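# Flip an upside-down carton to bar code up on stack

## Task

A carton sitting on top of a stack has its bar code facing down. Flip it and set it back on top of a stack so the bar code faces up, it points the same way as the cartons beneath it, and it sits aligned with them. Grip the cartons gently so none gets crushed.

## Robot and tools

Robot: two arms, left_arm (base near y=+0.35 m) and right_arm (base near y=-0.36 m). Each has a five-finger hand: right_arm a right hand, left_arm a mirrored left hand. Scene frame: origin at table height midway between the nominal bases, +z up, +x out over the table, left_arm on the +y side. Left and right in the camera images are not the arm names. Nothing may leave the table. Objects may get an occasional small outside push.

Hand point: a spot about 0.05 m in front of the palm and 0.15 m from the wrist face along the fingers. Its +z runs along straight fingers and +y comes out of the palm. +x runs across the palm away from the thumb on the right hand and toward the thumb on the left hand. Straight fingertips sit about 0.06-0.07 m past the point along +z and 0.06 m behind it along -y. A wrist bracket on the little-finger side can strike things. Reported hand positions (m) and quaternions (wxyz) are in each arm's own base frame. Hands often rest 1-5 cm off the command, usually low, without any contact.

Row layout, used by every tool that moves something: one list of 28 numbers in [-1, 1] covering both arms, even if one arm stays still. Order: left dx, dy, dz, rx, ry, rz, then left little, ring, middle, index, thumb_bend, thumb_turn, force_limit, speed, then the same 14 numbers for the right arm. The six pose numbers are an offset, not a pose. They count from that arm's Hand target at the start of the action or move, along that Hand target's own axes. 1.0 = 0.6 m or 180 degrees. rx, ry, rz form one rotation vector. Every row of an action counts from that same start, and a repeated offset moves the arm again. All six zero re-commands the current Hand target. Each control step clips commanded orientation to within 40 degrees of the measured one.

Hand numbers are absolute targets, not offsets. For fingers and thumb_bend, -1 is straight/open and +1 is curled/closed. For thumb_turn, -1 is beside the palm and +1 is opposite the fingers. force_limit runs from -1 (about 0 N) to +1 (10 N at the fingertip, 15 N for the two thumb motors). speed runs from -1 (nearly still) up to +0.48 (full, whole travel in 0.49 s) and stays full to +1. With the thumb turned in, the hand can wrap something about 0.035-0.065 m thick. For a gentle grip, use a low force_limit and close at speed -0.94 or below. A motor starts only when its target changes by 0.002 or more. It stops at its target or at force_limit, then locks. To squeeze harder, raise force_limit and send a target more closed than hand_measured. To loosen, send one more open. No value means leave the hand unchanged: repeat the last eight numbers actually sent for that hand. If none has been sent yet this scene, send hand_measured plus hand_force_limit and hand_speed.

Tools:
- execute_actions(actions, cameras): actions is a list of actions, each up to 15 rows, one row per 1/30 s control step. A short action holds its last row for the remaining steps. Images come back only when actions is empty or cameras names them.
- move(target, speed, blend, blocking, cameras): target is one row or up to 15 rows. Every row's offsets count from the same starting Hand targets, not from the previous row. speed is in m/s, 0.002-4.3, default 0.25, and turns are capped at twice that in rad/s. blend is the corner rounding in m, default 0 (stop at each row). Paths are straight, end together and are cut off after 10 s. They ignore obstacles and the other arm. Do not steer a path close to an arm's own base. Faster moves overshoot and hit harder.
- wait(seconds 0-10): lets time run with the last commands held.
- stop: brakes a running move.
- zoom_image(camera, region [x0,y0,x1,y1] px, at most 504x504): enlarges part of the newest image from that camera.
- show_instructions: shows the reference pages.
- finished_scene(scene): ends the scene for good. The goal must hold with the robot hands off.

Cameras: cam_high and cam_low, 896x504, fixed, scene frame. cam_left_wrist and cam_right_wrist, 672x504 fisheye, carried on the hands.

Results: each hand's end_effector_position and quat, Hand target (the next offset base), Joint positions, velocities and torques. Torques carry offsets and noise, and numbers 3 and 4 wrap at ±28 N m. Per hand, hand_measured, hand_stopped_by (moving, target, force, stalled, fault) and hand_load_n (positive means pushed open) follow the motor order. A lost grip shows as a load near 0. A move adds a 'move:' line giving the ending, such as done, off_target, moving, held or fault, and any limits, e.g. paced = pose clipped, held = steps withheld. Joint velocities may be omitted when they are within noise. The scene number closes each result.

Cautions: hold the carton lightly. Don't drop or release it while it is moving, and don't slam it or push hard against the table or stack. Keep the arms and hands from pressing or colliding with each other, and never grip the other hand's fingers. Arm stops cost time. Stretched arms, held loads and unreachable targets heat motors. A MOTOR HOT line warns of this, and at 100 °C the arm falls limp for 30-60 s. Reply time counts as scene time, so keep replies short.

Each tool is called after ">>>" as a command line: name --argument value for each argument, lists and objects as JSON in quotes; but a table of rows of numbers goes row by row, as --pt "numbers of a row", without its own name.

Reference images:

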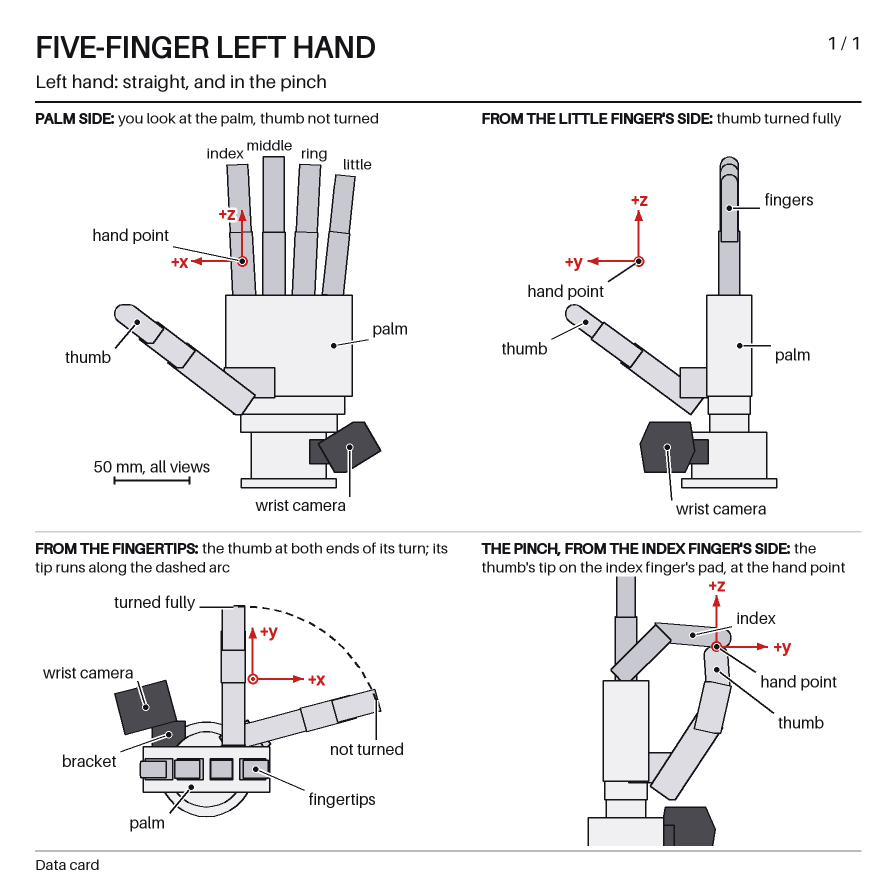

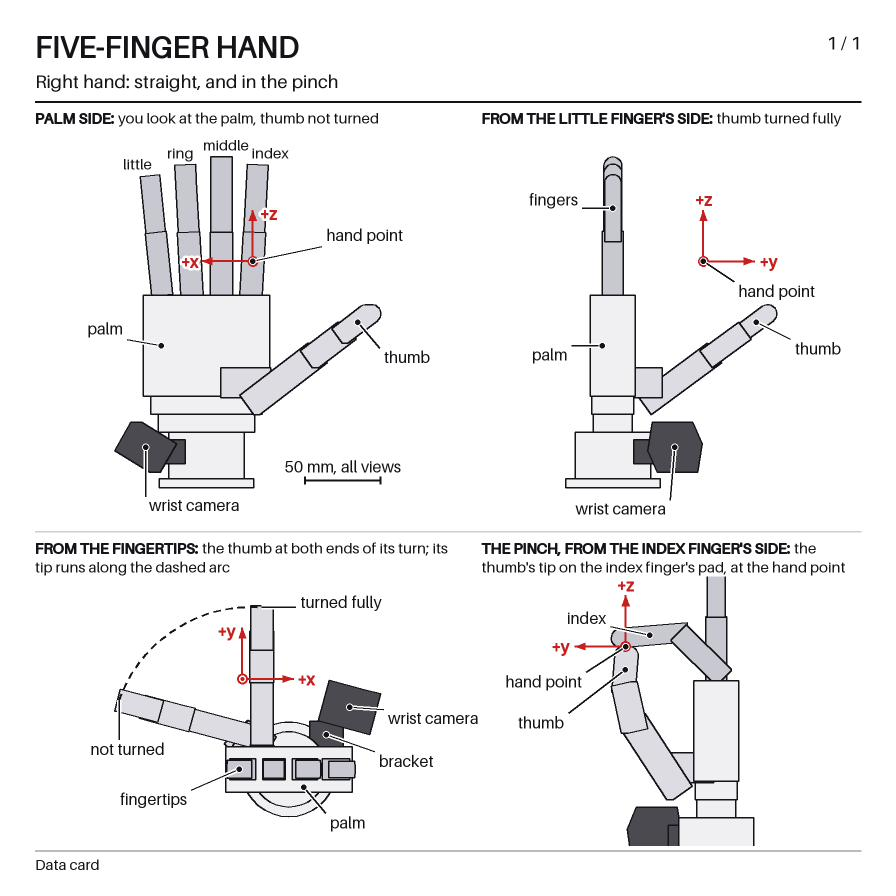

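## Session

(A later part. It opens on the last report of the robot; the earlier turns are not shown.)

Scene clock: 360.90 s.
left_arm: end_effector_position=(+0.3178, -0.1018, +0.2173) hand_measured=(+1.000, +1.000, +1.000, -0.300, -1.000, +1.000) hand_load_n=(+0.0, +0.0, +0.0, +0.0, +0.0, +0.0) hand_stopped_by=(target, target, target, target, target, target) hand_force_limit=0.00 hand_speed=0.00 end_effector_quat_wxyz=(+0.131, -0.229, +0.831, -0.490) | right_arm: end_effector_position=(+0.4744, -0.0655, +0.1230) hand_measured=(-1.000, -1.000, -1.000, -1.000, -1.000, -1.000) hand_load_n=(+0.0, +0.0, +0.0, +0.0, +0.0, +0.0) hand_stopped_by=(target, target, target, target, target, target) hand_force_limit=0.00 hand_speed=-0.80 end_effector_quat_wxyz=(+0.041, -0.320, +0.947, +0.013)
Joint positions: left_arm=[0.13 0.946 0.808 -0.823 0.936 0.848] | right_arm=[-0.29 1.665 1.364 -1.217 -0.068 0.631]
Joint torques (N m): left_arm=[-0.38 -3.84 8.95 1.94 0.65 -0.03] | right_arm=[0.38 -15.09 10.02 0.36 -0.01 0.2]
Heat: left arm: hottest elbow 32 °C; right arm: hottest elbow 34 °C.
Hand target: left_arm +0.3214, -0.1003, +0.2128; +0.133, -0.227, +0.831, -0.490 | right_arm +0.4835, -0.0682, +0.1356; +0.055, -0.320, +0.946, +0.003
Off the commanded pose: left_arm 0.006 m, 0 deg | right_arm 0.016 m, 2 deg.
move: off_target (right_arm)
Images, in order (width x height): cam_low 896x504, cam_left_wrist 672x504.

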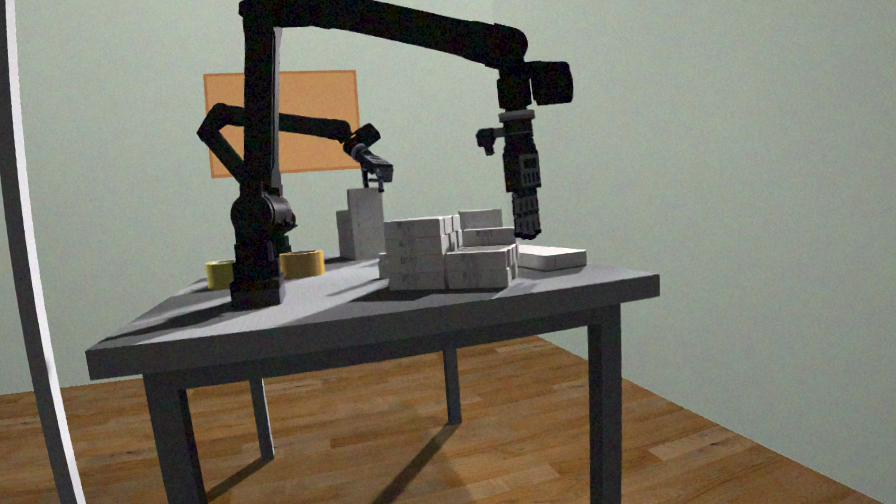

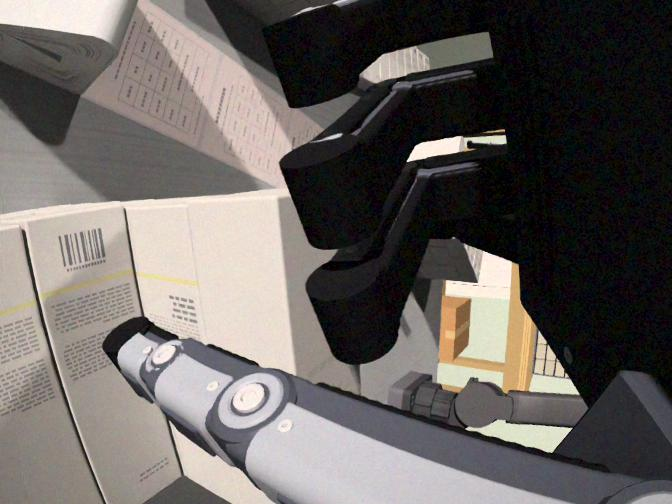

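>>> move --target '[0,0.0087,0.0049,0,0,0,1,1,1,-0.3,-1,1,0,0,0,0,0,0,0,0,-1,-1,-1,-1,-1,-1,0,-0.8]' --speed 0.05 --cameras '["cam_low","cam_left_wrist"]'

>>> zoom_image --camera "cam_low" --region '[320, 110, 420, 240]'

Scene clock: 374.20 s.
left_arm: end_effector_position=(+0.3180, -0.1018, +0.2117) hand_measured=(+1.000, +1.000, +1.000, -0.300, -1.000, +1.000) hand_load_n=(+0.0, +0.5, +0.0, +0.0, +0.0, +0.0) hand_stopped_by=(target, target, target, target, target, target) hand_force_limit=0.00 hand_speed=0.00 end_effector_quat_wxyz=(+0.131, -0.228, +0.831, -0.490) | right_arm: end_effector_position=(+0.4744, -0.0655, +0.1230) hand_measured=(-1.000, -1.000, -1.000, -1.000, -1.000, -1.000) hand_load_n=(+0.0, +0.0, +0.0, +0.0, +0.0, +0.0) hand_stopped_by=(target, target, target, target, target, target) hand_force_limit=0.00 hand_speed=-0.80 end_effector_quat_wxyz=(+0.041, -0.320, +0.947, +0.013)
Joint positions: left_arm=[0.13 0.948 0.794 -0.805 0.936 0.848] | right_arm=[-0.29 1.665 1.364 -1.217 -0.068 0.631]
Joint torques (N m): left_arm=[-0.44 -3.72 8.92 1.78 0.64 -0.04] | right_arm=[0.38 -15.09 10.02 0.36 -0.01 0.21]
Heat: left arm: hottest elbow 32 °C; right arm: hottest elbow 34 °C.
Hand target: left_arm +0.3214, -0.1003, +0.2068; +0.133, -0.227, +0.831, -0.490 | right_arm +0.4835, -0.0682, +0.1356; +0.055, -0.320, +0.946, +0.003
Off the commanded pose: left_arm 0.006 m, 0 deg | right_arm 0.016 m, 2 deg.
move: off_target (right_arm)
Images, in order (width x height): cam_low 896x504, cam_left_wrist 672x504.

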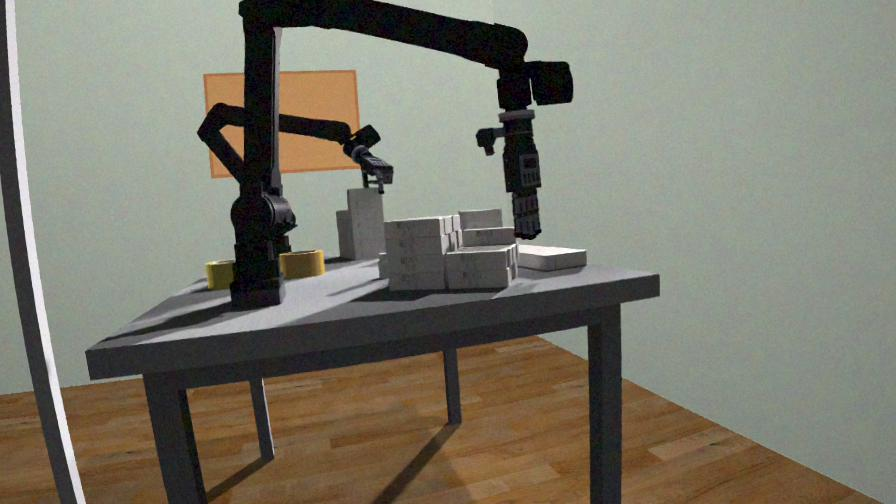

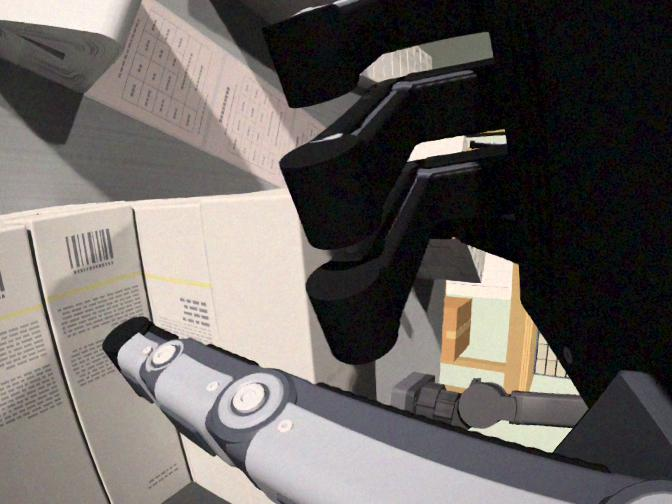

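Scaled by 3.877 from the camera's 896x504 image, which has a finer 1280x720 frame.

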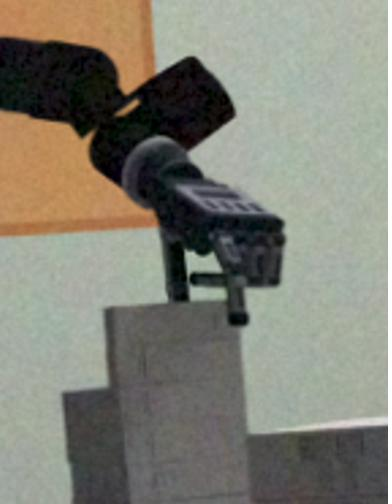

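>>> move --target '[0,0,0,0,0,0,1,1,1,-0.15,-0.65,1,-0.8,-0.85,0,0,0,0,0,0,-1,-1,-1,-1,-1,-1,0,-0.8]' --speed 0.05 --cameras '["cam_low","cam_left_wrist"]'

>>> zoom_image --camera "cam_low" --region '[320, 110, 420, 240]'

>>> zoom_image --camera "cam_left_wrist" --region '[0, 170, 400, 504]'

Scene clock: 380.63 s.
left_arm: end_effector_position=(+0.3180, -0.1018, +0.2117) hand_measured=(+1.000, +1.000, +1.000, -0.150, -0.650, +1.000) hand_load_n=(+0.0, +0.0, +0.0, +0.0, +0.0, +0.0) hand_stopped_by=(target, target, target, target, target, target) hand_force_limit=-0.80 hand_speed=-0.85 end_effector_quat_wxyz=(+0.131, -0.228, +0.831, -0.490) | right_arm: end_effector_position=(+0.4744, -0.0655, +0.1230) hand_measured=(-1.000, -1.000, -1.000, -1.000, -1.000, -1.000) hand_load_n=(+0.0, +0.0, +0.0, +0.0, +0.0, +0.0) hand_stopped_by=(target, target, target, target, target, target) hand_force_limit=0.00 hand_speed=-0.80 end_effector_quat_wxyz=(+0.041, -0.320, +0.947, +0.013)
Joint positions: left_arm=[0.13 0.948 0.794 -0.805 0.936 0.848] | right_arm=[-0.29 1.665 1.364 -1.217 -0.068 0.631]
Joint torques (N m): left_arm=[-0.44 -3.78 8.91 1.88 0.64 -0.04] | right_arm=[0.38 -14.92 9.99 0.35 -0.02 0.2]
Heat: left arm: hottest elbow 32 °C; right arm: hottest elbow 34 °C.
Hand target: left_arm +0.3214, -0.1003, +0.2068; +0.133, -0.227, +0.831, -0.490 | right_arm +0.4835, -0.0682, +0.1356; +0.055, -0.320, +0.946, +0.003
Off the commanded pose: left_arm 0.006 m, 0 deg | right_arm 0.016 m, 2 deg.
move: off_target (right_arm)
Images, in order (width x height): cam_low 896x504, cam_left_wrist 672x504.

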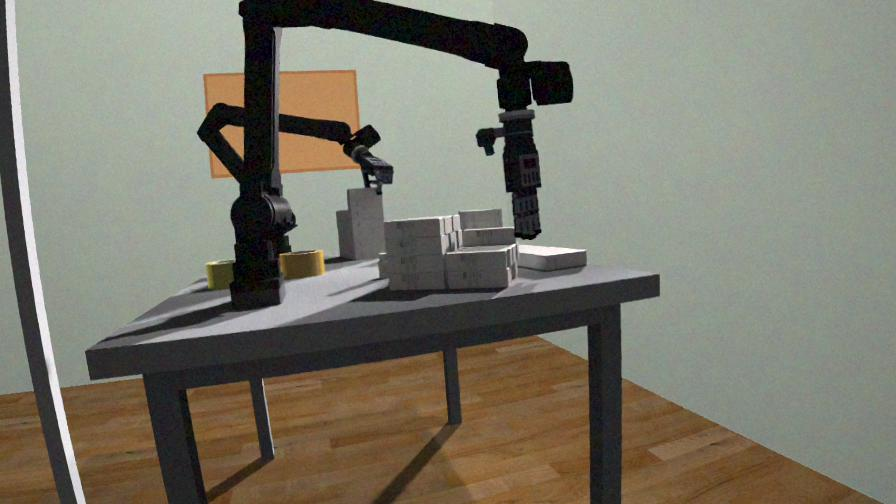

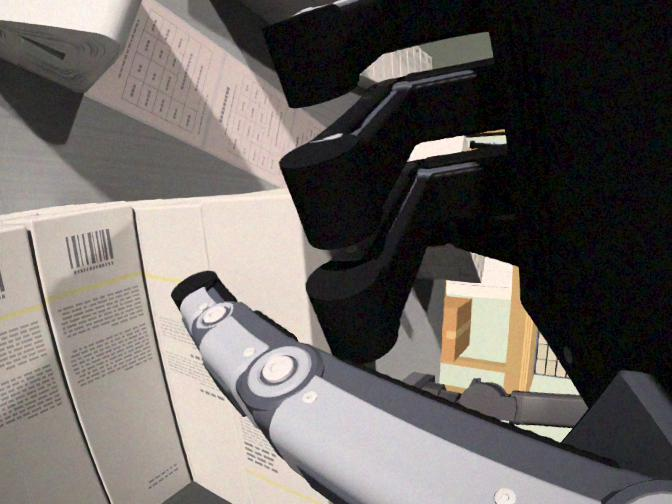

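Scaled by 3.877 from the camera's 896x504 image, which has a finer 1280x720 frame.

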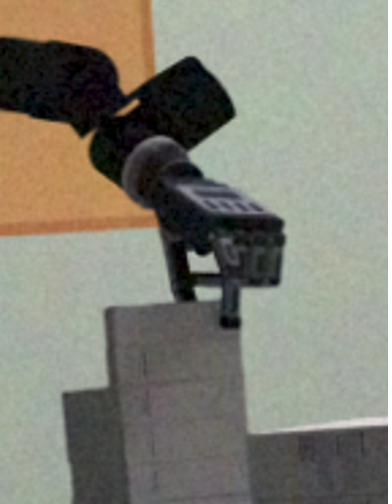

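Scaled by 1.260 from the camera's 672x504 image, which has a finer 960x720 frame.

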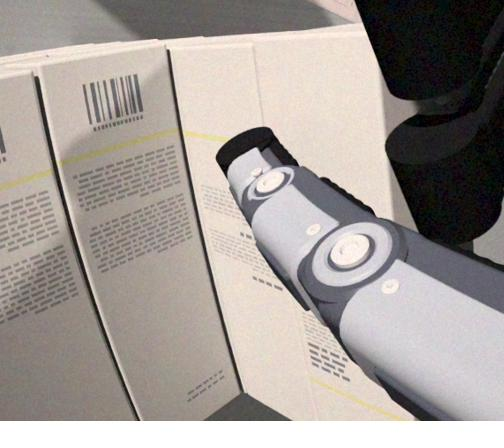

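>>> move --target '[0,-0.0044,-0.0024,0,0,0,1,1,1,0.3,-0.65,1,-0.8,-0.94,0,0,0,0,0,0,-1,-1,-1,-1,-1,-1,0,-0.8]' --speed 0.05 --cameras '["cam_low","cam_left_wrist"]'

>>> zoom_image --camera "cam_low" --region '[320, 110, 420, 240]'

>>> zoom_image --camera "cam_left_wrist" --region '[0, 170, 400, 504]'

Scene clock: 391.83 s.
left_arm: end_effector_position=(+0.3180, -0.1018, +0.2117) hand_measured=(+1.000, +1.000, +1.000, +0.098, -0.650, +1.000) hand_load_n=(+0.0, +0.0, +0.0, +1.0, +1.0, +0.0) hand_stopped_by=(target, target, target, force, target, target) hand_force_limit=-0.80 hand_speed=-0.94 end_effector_quat_wxyz=(+0.131, -0.228, +0.831, -0.490) | right_arm: end_effector_position=(+0.4744, -0.0655, +0.1230) hand_measured=(-1.000, -1.000, -1.000, -1.000, -1.000, -1.000) hand_load_n=(+0.0, +0.0, +0.0, +0.0, +0.0, +0.0) hand_stopped_by=(target, target, target, target, target, target) hand_force_limit=0.00 hand_speed=-0.80 end_effector_quat_wxyz=(+0.041, -0.320, +0.947, +0.013)
Joint positions: left_arm=[0.13 0.948 0.794 -0.805 0.936 0.848] | right_arm=[-0.29 1.665 1.364 -1.217 -0.068 0.631]
Joint torques (N m): left_arm=[-0.32 -3.96 9.48 1.59 0.64 -0.04] | right_arm=[0.15 -14.97 10.02 0.35 -0.01 0.2]
Heat: left arm: hottest elbow 32 °C; right arm: hottest elbow 34 °C.
Hand target: left_arm +0.3214, -0.1004, +0.2098; +0.133, -0.227, +0.831, -0.490 | right_arm +0.4835, -0.0682, +0.1356; +0.055, -0.320, +0.946, +0.003
Off the commanded pose: left_arm 0.004 m, 0 deg | right_arm 0.016 m, 2 deg.
move: off_target (right_arm)
Images, in order (width x height): cam_low 896x504, cam_left_wrist 672x504.

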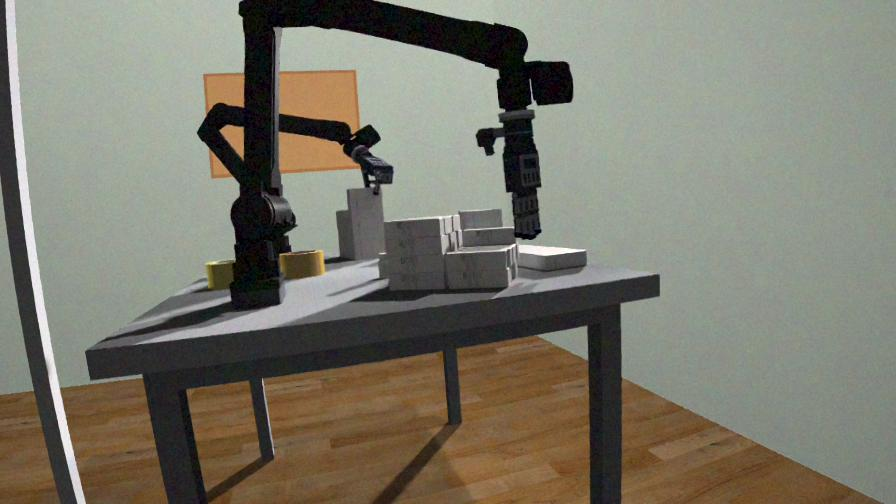

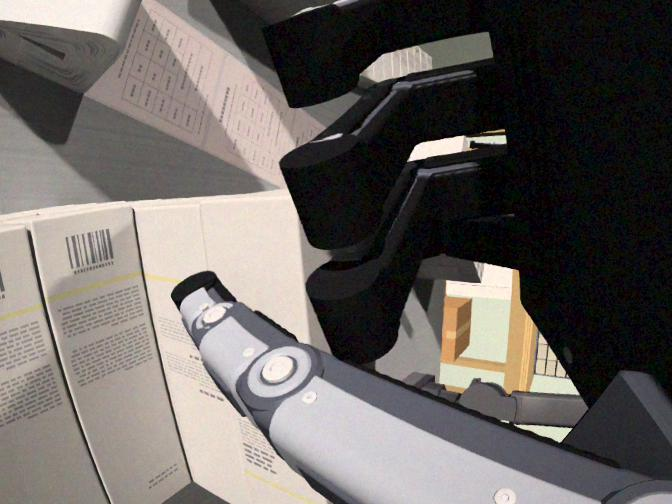

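Scaled by 3.877 from the camera's 896x504 image, which has a finer 1280x720 frame.

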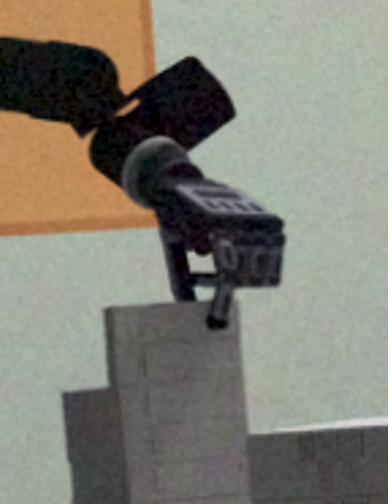

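Scaled by 1.260 from the camera's 672x504 image, which has a finer 960x720 frame.

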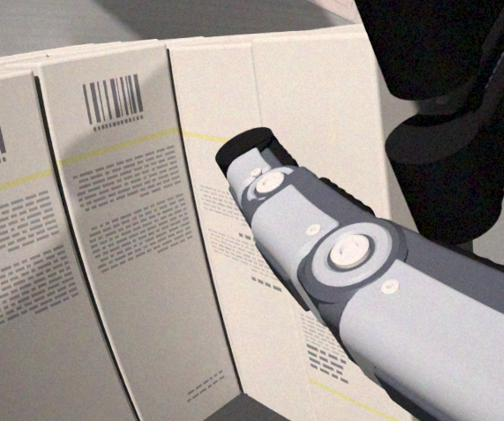

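>>> move --target '[0,0,0,0,0,0,1,1,1,0.4,-0.65,1,-0.66,-0.94,0,0,0,0,0,0,-1,-1,-1,-1,-1,-1,0,-0.8]' --speed 0.05 --cameras '[]'

>>> move --target '[0,-0.0292,-0.0162,0,0,0,1,1,1,0.4,-0.65,1,-0.66,-0.94,0,0,0,0,0,0,-1,-1,-1,-1,-1,-1,0,-0.8]' --speed 0.04 --cameras '["cam_low","cam_left_wrist"]'

>>> zoom_image --camera "cam_low" --region '[320, 110, 420, 240]'

Scene clock: 397.43 s.
left_arm: end_effector_position=(+0.3180, -0.1018, +0.2117) hand_measured=(+1.000, +1.000, +1.000, +0.108, -0.650, +1.000) hand_load_n=(+0.0, +0.0, +0.0, +2.0, +1.5, +0.0) hand_stopped_by=(target, target, target, force, target, target) hand_force_limit=-0.66 hand_speed=-0.94 end_effector_quat_wxyz=(+0.131, -0.228, +0.831, -0.490) | right_arm: end_effector_position=(+0.4744, -0.0655, +0.1230) hand_measured=(-1.000, -1.000, -1.000, -1.000, -1.000, -1.000) hand_load_n=(+0.0, +0.0, +0.0, +0.0, +0.0, +0.0) hand_stopped_by=(target, target, target, target, target, target) hand_force_limit=0.00 hand_speed=-0.80 end_effector_quat_wxyz=(+0.041, -0.320, +0.947, +0.013)
Joint positions: left_arm=[0.13 0.948 0.794 -0.805 0.936 0.848] | right_arm=[-0.29 1.665 1.364 -1.217 -0.068 0.631]
Joint torques (N m): left_arm=[-0.44 -3.96 9.46 1.58 0.64 -0.04] | right_arm=[0.32 -15.03 9.99 0.34 -0.03 0.19]
Heat: left arm: hottest elbow 32 °C; right arm: hottest elbow 34 °C.
Hand target: left_arm +0.3214, -0.1004, +0.2098; +0.133, -0.227, +0.831, -0.490 | right_arm +0.4835, -0.0682, +0.1356; +0.055, -0.320, +0.946, +0.003
Off the commanded pose: left_arm 0.004 m, 0 deg | right_arm 0.016 m, 2 deg.
move: off_target (right_arm)
No camera images: "cameras" was empty.

Scene clock: 398.47 s.
left_arm: end_effector_position=(+0.3123, -0.1027, +0.2110) hand_measured=(+1.000, +1.000, +1.000, +0.108, -0.650, +1.000) hand_load_n=(+0.0, +0.0, +0.0, +2.0, +1.5, -0.5) hand_stopped_by=(target, target, target, force, target, target) hand_force_limit=-0.66 hand_speed=-0.94 end_effector_quat_wxyz=(+0.119, -0.235, +0.832, -0.489) | right_arm: end_effector_position=(+0.4744, -0.0655, +0.1230) hand_measured=(-1.000, -1.000, -1.000, -1.000, -1.000, -1.000) hand_load_n=(+0.0, +0.0, +0.0, +0.0, +0.0, +0.0) hand_stopped_by=(target, target, target, target, target, target) hand_force_limit=0.00 hand_speed=-0.80 end_effector_quat_wxyz=(+0.041, -0.320, +0.947, +0.013)
Joint positions: left_arm=[0.13 0.948 0.796 -0.835 0.937 0.848] | right_arm=[-0.29 1.665 1.364 -1.217 -0.068 0.631]
Joint torques (N m): left_arm=[-0.32 -4.84 12.82 0.5 0.58 -0.05] | right_arm=[0.26 -15.15 9.98 0.35 -0.02 0.19]
Heat: left arm: hottest elbow 32 °C; right arm: hottest elbow 34 °C.
Hand target: left_arm +0.3214, -0.1003, +0.2298; +0.133, -0.227, +0.831, -0.490 | right_arm +0.4835, -0.0682, +0.1356; +0.055, -0.320, +0.946, +0.003
Off the commanded pose: left_arm 0.021 m, 2 deg | right_arm 0.016 m, 2 deg.
move: off_target (left_arm, right_arm)
Images, in order (width x height): cam_low 896x504, cam_left_wrist 672x504.

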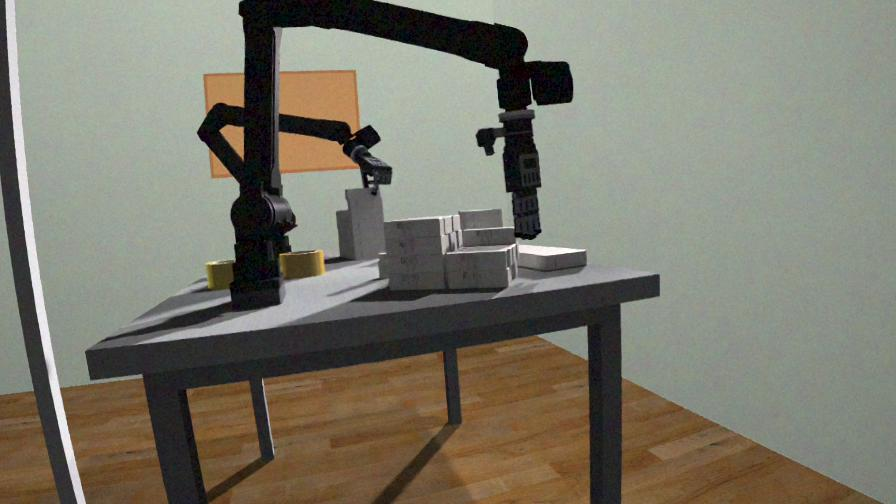

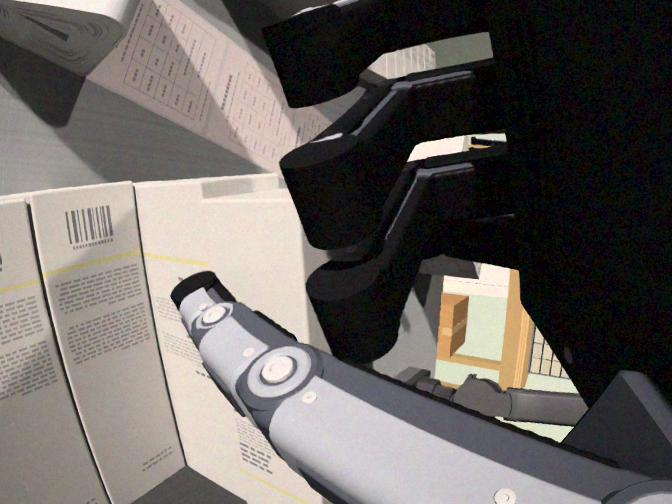

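Scaled by 3.877 from the camera's 896x504 image, which has a finer 1280x720 frame.

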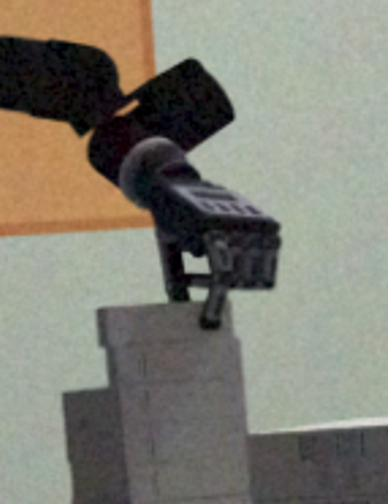

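>>> move --target '[0,-0.0873,-0.0486,0,0,0,1,1,1,0.4,-0.65,1,-0.66,-0.94,0,0,0,0,0,0,-1,-1,-1,-1,-1,-1,0,-0.8]' --speed 0.08 --cameras '["cam_high","cam_low","cam_left_wrist"]'

>>> zoom_image --camera "cam_low" --region '[320, 90, 420, 220]'

Scene clock: 402.90 s.
left_arm: end_effector_position=(+0.3133, -0.1025, +0.2680) hand_measured=(+1.000, +1.000, +1.000, +0.108, -0.650, +1.000) hand_load_n=(+0.0, +0.0, +0.0, +0.0, +0.5, -0.5) hand_stopped_by=(target, target, target, force, target, target) hand_force_limit=-0.66 hand_speed=-0.94 end_effector_quat_wxyz=(+0.116, -0.237, +0.832, -0.488) | right_arm: end_effector_position=(+0.4744, -0.0655, +0.1230) hand_measured=(-1.000, -1.000, -1.000, -1.000, -1.000, -1.000) hand_load_n=(+0.0, +0.0, +0.0, +0.0, +0.0, +0.0) hand_stopped_by=(target, target, target, target, target, target) hand_force_limit=0.00 hand_speed=-0.80 end_effector_quat_wxyz=(+0.041, -0.320, +0.947, +0.013)
Joint positions: left_arm=[0.13 0.943 0.944 -0.996 0.937 0.848] | right_arm=[-0.29 1.665 1.364 -1.217 -0.068 0.631]
Joint torques (N m): left_arm=[-0.32 -4.89 13.41 0.73 0.6 -0.05] | right_arm=[0.38 -15.21 9.98 0.35 -0.01 0.2]
Heat: left arm: hottest elbow 33 °C; right arm: hottest elbow 34 °C.
Hand target: left_arm +0.3214, -0.1002, +0.2898; +0.133, -0.227, +0.831, -0.490 | right_arm +0.4835, -0.0682, +0.1356; +0.055, -0.320, +0.946, +0.003
Off the commanded pose: left_arm 0.023 m, 2 deg | right_arm 0.016 m, 2 deg.
move: off_target (left_arm, right_arm)
Images, in order (width x height): cam_high 896x504, cam_low 896x504, cam_left_wrist 672x504.

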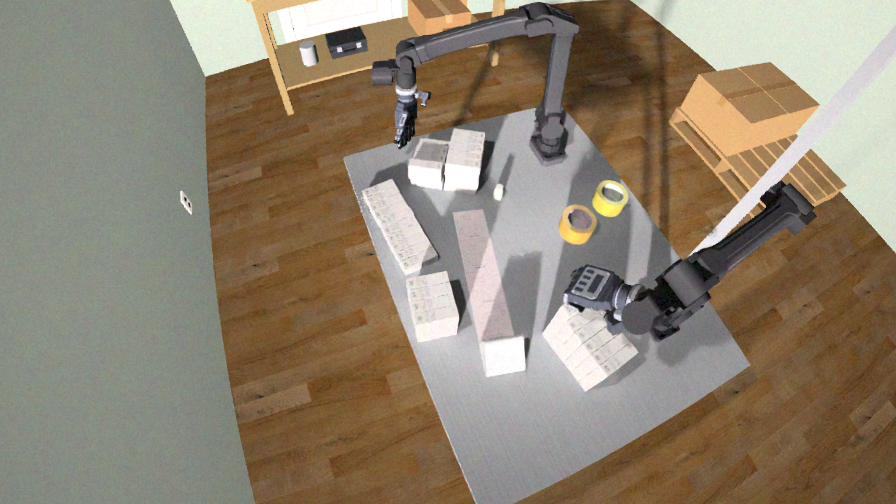

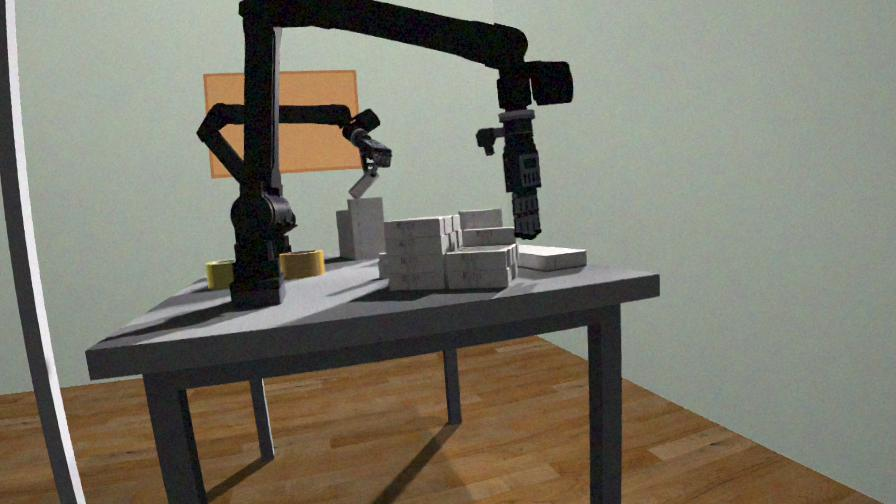

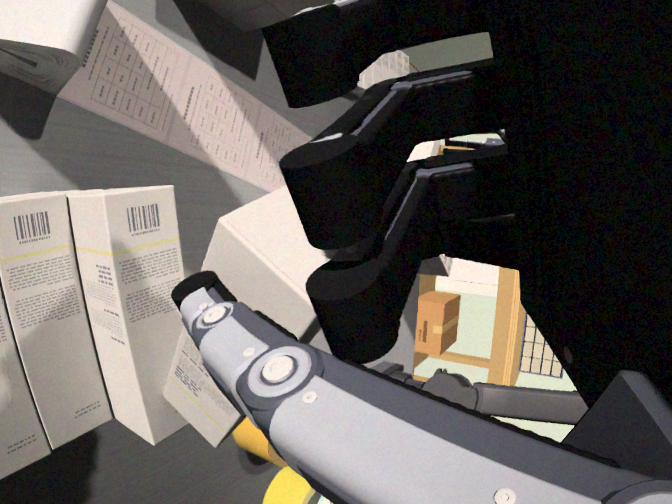

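Scaled by 3.877 from the camera's 896x504 image, which has a finer 1280x720 frame.

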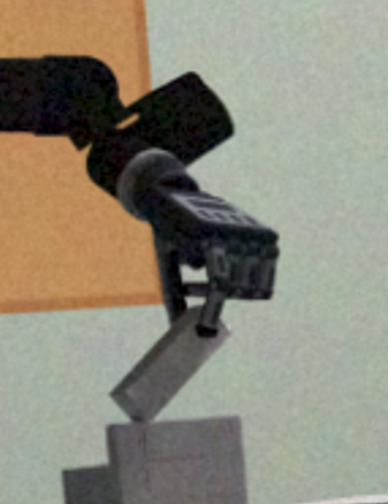

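>>> move --target '[0,0,0,0,0,0,1,1,1,0.5,-0.65,1,-0.72,-0.94,0,0,0,0,0,0,-1,-1,-1,-1,-1,-1,0,-0.8]' --speed 0.05 --cameras '["cam_low"]'

>>> zoom_image --camera "cam_low" --region '[320, 90, 420, 220]'

Scene clock: 406.40 s.
left_arm: end_effector_position=(+0.3132, -0.1026, +0.2680) hand_measured=(+1.000, +1.000, +1.000, +0.124, -0.650, +1.000) hand_load_n=(+0.0, +0.0, +0.0, +2.0, +2.0, -0.5) hand_stopped_by=(target, target, target, force, target, target) hand_force_limit=-0.72 hand_speed=-0.94 end_effector_quat_wxyz=(+0.116, -0.237, +0.832, -0.488) | right_arm: end_effector_position=(+0.4744, -0.0655, +0.1230) hand_measured=(-1.000, -1.000, -1.000, -1.000, -1.000, -1.000) hand_load_n=(+0.0, +0.0, +0.0, +0.0, +0.0, +0.0) hand_stopped_by=(target, target, target, target, target, target) hand_force_limit=0.00 hand_speed=-0.80 end_effector_quat_wxyz=(+0.041, -0.320, +0.947, +0.013)
Joint positions: left_arm=[0.13 0.943 0.944 -0.996 0.937 0.848] | right_arm=[-0.29 1.665 1.364 -1.217 -0.068 0.631]
Joint torques (N m): left_arm=[-0.38 -4.89 13.38 0.66 0.59 -0.05] | right_arm=[0.44 -15.09 10 0.34 -0.02 0.19]
Heat: left arm: hottest elbow 34 °C; right arm: hottest elbow 34 °C.
Hand target: left_arm +0.3213, -0.1002, +0.2898; +0.133, -0.227, +0.831, -0.490 | right_arm +0.4835, -0.0682, +0.1356; +0.055, -0.320, +0.946, +0.003
Off the commanded pose: left_arm 0.023 m, 2 deg | right_arm 0.016 m, 2 deg.
move: off_target (left_arm, right_arm)
Images, in order (width x height): cam_low 896x504.

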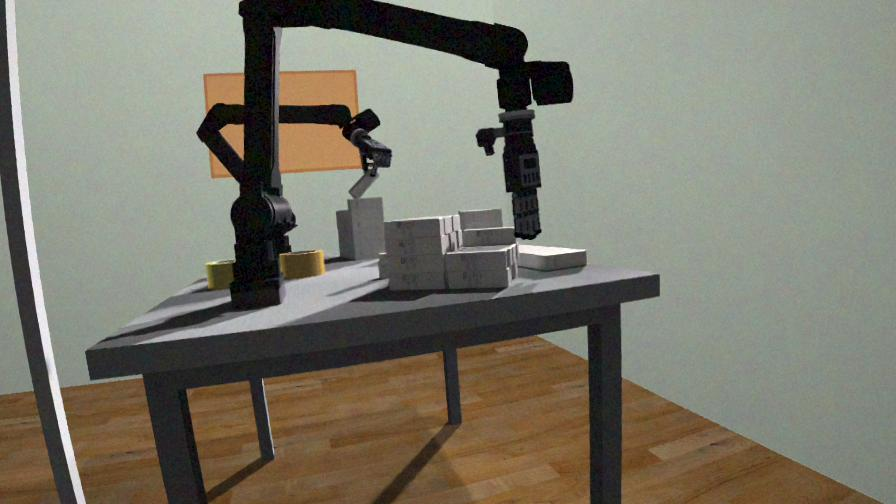

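Scaled by 3.877 from the camera's 896x504 image, which has a finer 1280x720 frame.

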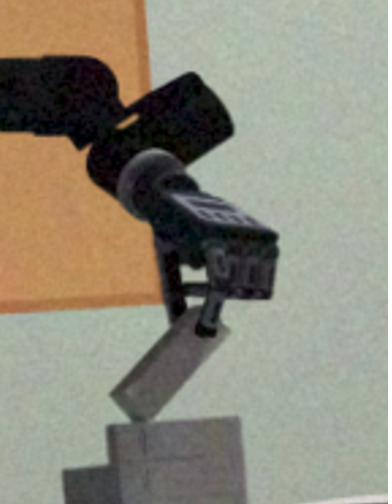

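>>> move --target '[0,-0.0873,-0.0486,0,0,0,1,1,1,0.5,-0.65,1,-0.72,-0.94,0,0,0,0,0,0,-1,-1,-1,-1,-1,-1,0,-0.8]' --speed 0.08 --cameras '["cam_low","cam_left_wrist"]'

>>> zoom_image --camera "cam_low" --region '[320, 70, 420, 220]'

Scene clock: 410.47 s.
left_arm: end_effector_position=(+0.3138, -0.1025, +0.3300) hand_measured=(+1.000, +1.000, +1.000, +0.124, -0.650, +1.000) hand_load_n=(+0.0, +0.0, +0.5, +1.0, +1.0, +0.0) hand_stopped_by=(target, target, target, force, target, target) hand_force_limit=-0.72 hand_speed=-0.94 end_effector_quat_wxyz=(+0.118, -0.236, +0.832, -0.488) | right_arm: end_effector_position=(+0.4744, -0.0655, +0.1230) hand_measured=(-1.000, -1.000, -1.000, -1.000, -1.000, -1.000) hand_load_n=(+0.0, +0.0, +0.0, +0.0, +0.0, +0.0) hand_stopped_by=(target, target, target, target, target, target) hand_force_limit=0.00 hand_speed=-0.80 end_effector_quat_wxyz=(+0.041, -0.320, +0.947, +0.013)
Joint positions: left_arm=[0.13 0.955 1.113 -1.148 0.937 0.848] | right_arm=[-0.29 1.665 1.364 -1.217 -0.068 0.631]
Joint torques (N m): left_arm=[-0.32 -4.42 13.48 0.73 0.61 -0.05] | right_arm=[0.38 -15.03 10 0.32 -0.01 0.2]
Heat: left arm: hottest elbow 34 °C; right arm: hottest elbow 34 °C.
Hand target: left_arm +0.3214, -0.1001, +0.3499; +0.133, -0.227, +0.831, -0.490 | right_arm +0.4835, -0.0682, +0.1356; +0.055, -0.320, +0.946, +0.003
Off the commanded pose: left_arm 0.021 m, 2 deg | right_arm 0.016 m, 2 deg.
move: off_target (left_arm, right_arm)
Images, in order (width x height): cam_low 896x504, cam_left_wrist 672x504.

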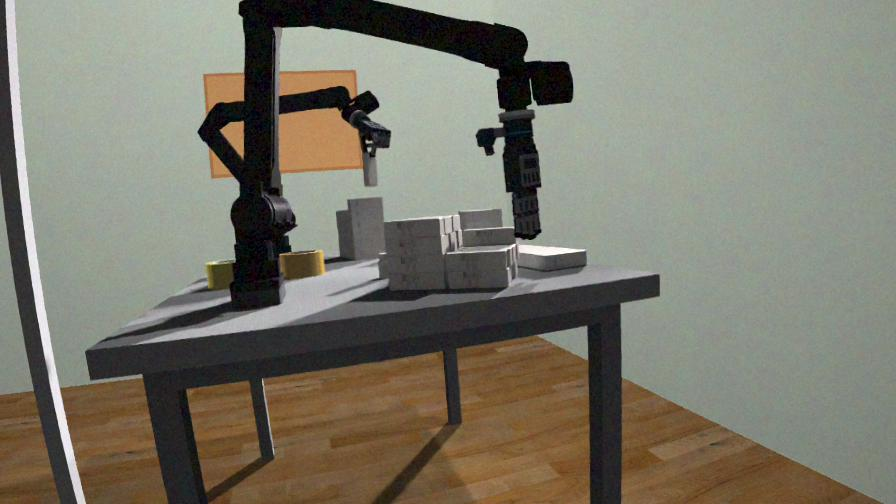

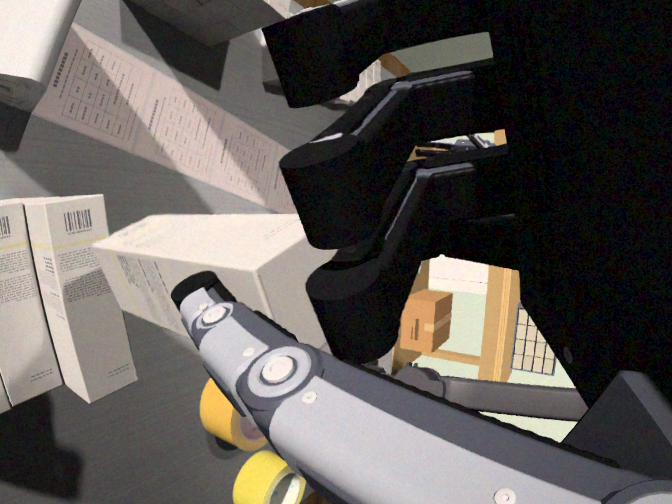

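Scaled by 3.360 from the camera's 896x504 image, which has a finer 1280x720 frame.

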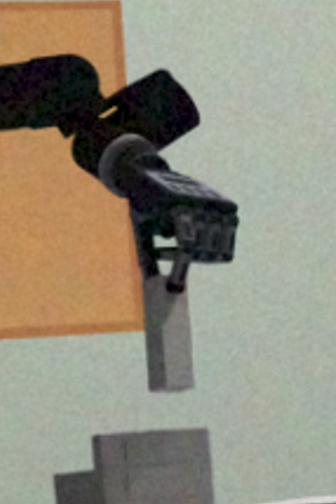

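>>> zoom_image --camera "cam_left_wrist" --region '[0, 170, 340, 430]'

>>> zoom_image --camera "cam_low" --region '[320, 120, 420, 270]'

Scaled by 1.482 from the camera's 672x504 image, which has a finer 960x720 frame.

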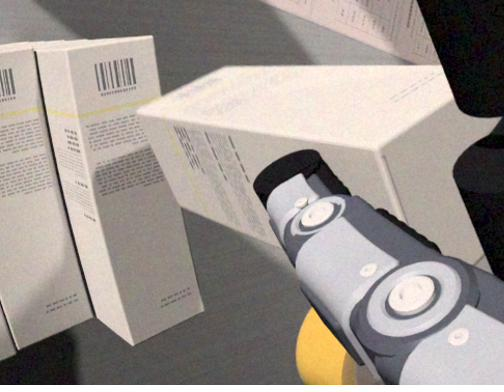

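Scaled by 3.360 from the camera's 896x504 image, which has a finer 1280x720 frame.

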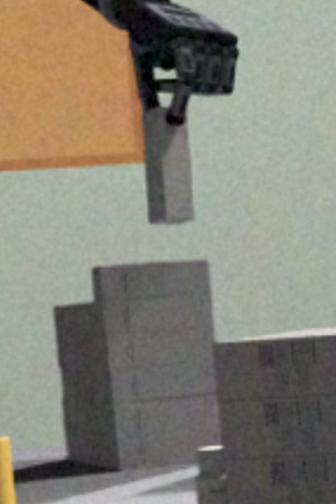

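>>> move --pt "0.1113 -0.1223 0.2554 0 0 0 1 1 1 0.5 -0.65 1 -0.72 -0.94 0 0 0 0 0 0 -1 -1 -1 -1 -1 -1 0 -0.8" --pt "0.2394 -0.0593 0.6238 0 0 0 1 1 1 0.5 -0.65 1 -0.72 -0.94 0 0 0 0 0 0 -1 -1 -1 -1 -1 -1 0 -0.8" --speed 0.12 --blend '[0.04,0]' --cameras '["cam_high","cam_low","cam_left_wrist"]'

Scene clock: 456.47 s.
left_arm: end_effector_position=(+0.3646, -0.4575, +0.1847) hand_measured=(+1.000, +1.000, +1.000, +0.124, -0.650, +1.000) hand_load_n=(+0.0, +0.0, +0.0, +1.0, +1.0, +0.0) hand_stopped_by=(target, target, target, force, target, target) hand_force_limit=-0.72 hand_speed=-0.94 end_effector_quat_wxyz=(+0.127, -0.229, +0.841, -0.473) | right_arm: end_effector_position=(+0.4744, -0.0655, +0.1230) hand_measured=(-1.000, -1.000, -1.000, -1.000, -1.000, -1.000) hand_load_n=(+0.0, +0.0, +0.0, +0.0, +0.0, +0.0) hand_stopped_by=(target, target, target, target, target, target) hand_force_limit=0.00 hand_speed=-0.80 end_effector_quat_wxyz=(+0.041, -0.320, +0.947, +0.013)
Joint positions: left_arm=[-0.787 1.441 1.071 -0.191 0.217 0.13] | right_arm=[-0.29 1.665 1.364 -1.217 -0.068 0.631]
Joint torques (N m): left_arm=[-0.91 -12.92 11.69 2.69 0.01 -0.2] | right_arm=[0.32 -15.21 10.02 0.38 -0.02 0.2]
Heat: left arm: hottest elbow 38 °C; right arm: hottest elbow 34 °C.
Hand target: left_arm +0.3725, -0.4700, +0.1994; +0.133, -0.227, +0.831, -0.490 | right_arm +0.4835, -0.0682, +0.1356; +0.055, -0.320, +0.946, +0.003
Off the commanded pose: left_arm 0.021 m, 2 deg | right_arm 0.016 m, 2 deg.
move: off_target (left_arm, right_arm)
Images, in order (width x height): cam_high 896x504, cam_low 896x504, cam_left_wrist 672x504.

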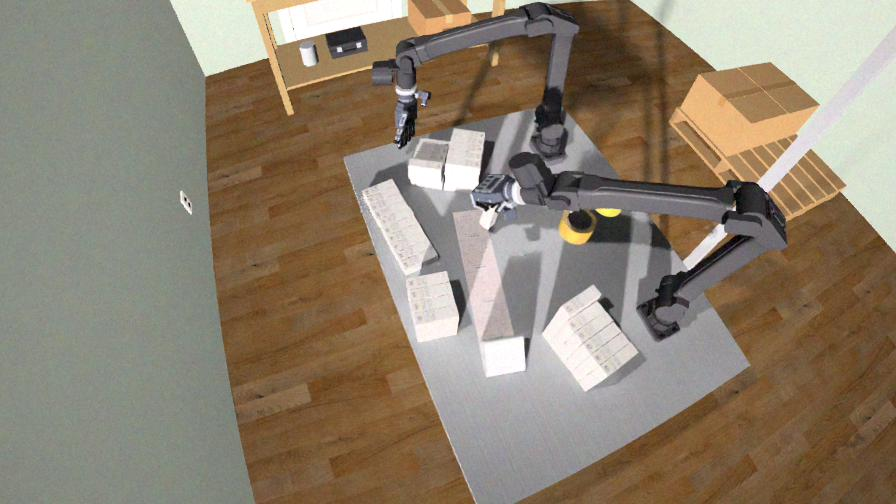

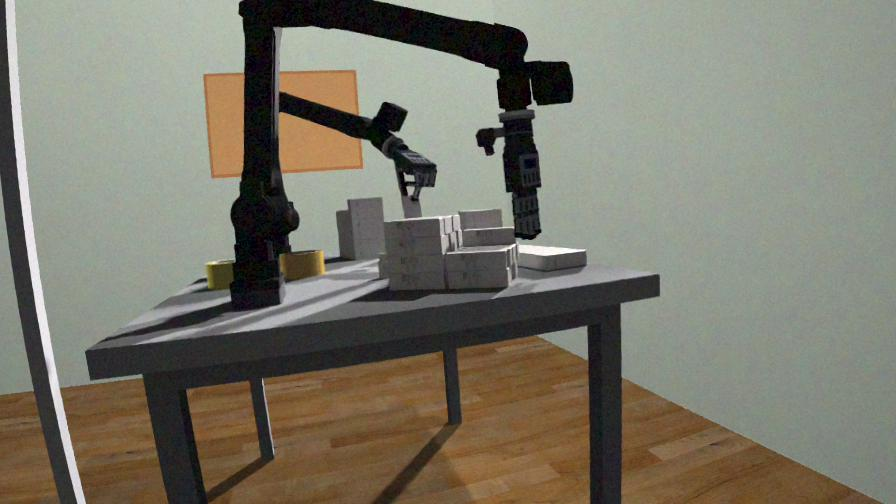

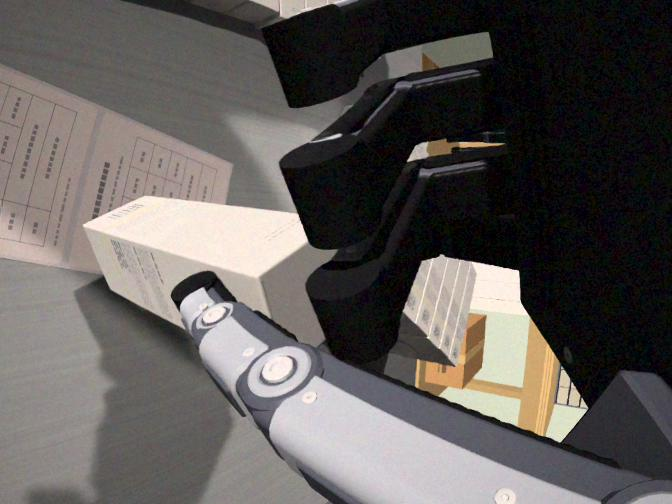

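>>> zoom_image --camera "cam_left_wrist" --region '[340, 200, 600, 400]'

>>> zoom_image --camera "cam_high" --region '[400, 110, 560, 270]'

>>> zoom_image --camera "cam_low" --region '[360, 130, 520, 290]'

Scaled by 1.938 from the camera's 672x504 image, which has a finer 960x720 frame.

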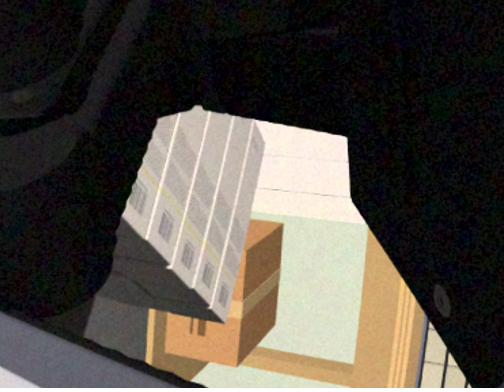

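Scaled by 3.150 from the camera's 896x504 image, which has a finer 1280x720 frame.

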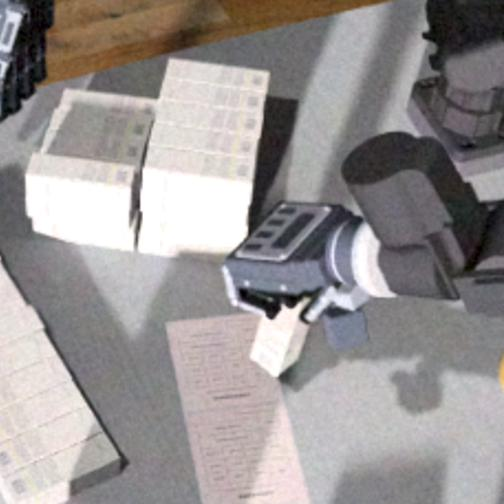

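Scaled by 3.150 from the camera's 896x504 image, which has a finer 1280x720 frame.

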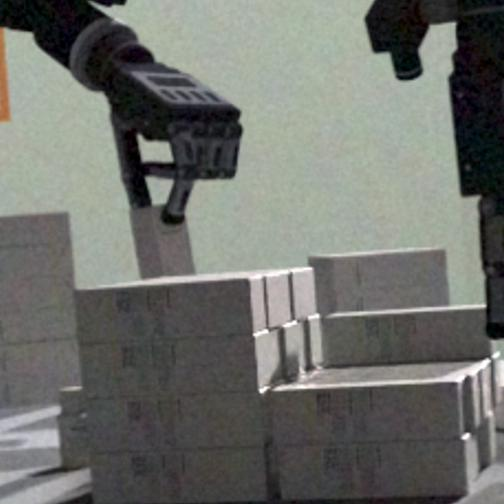

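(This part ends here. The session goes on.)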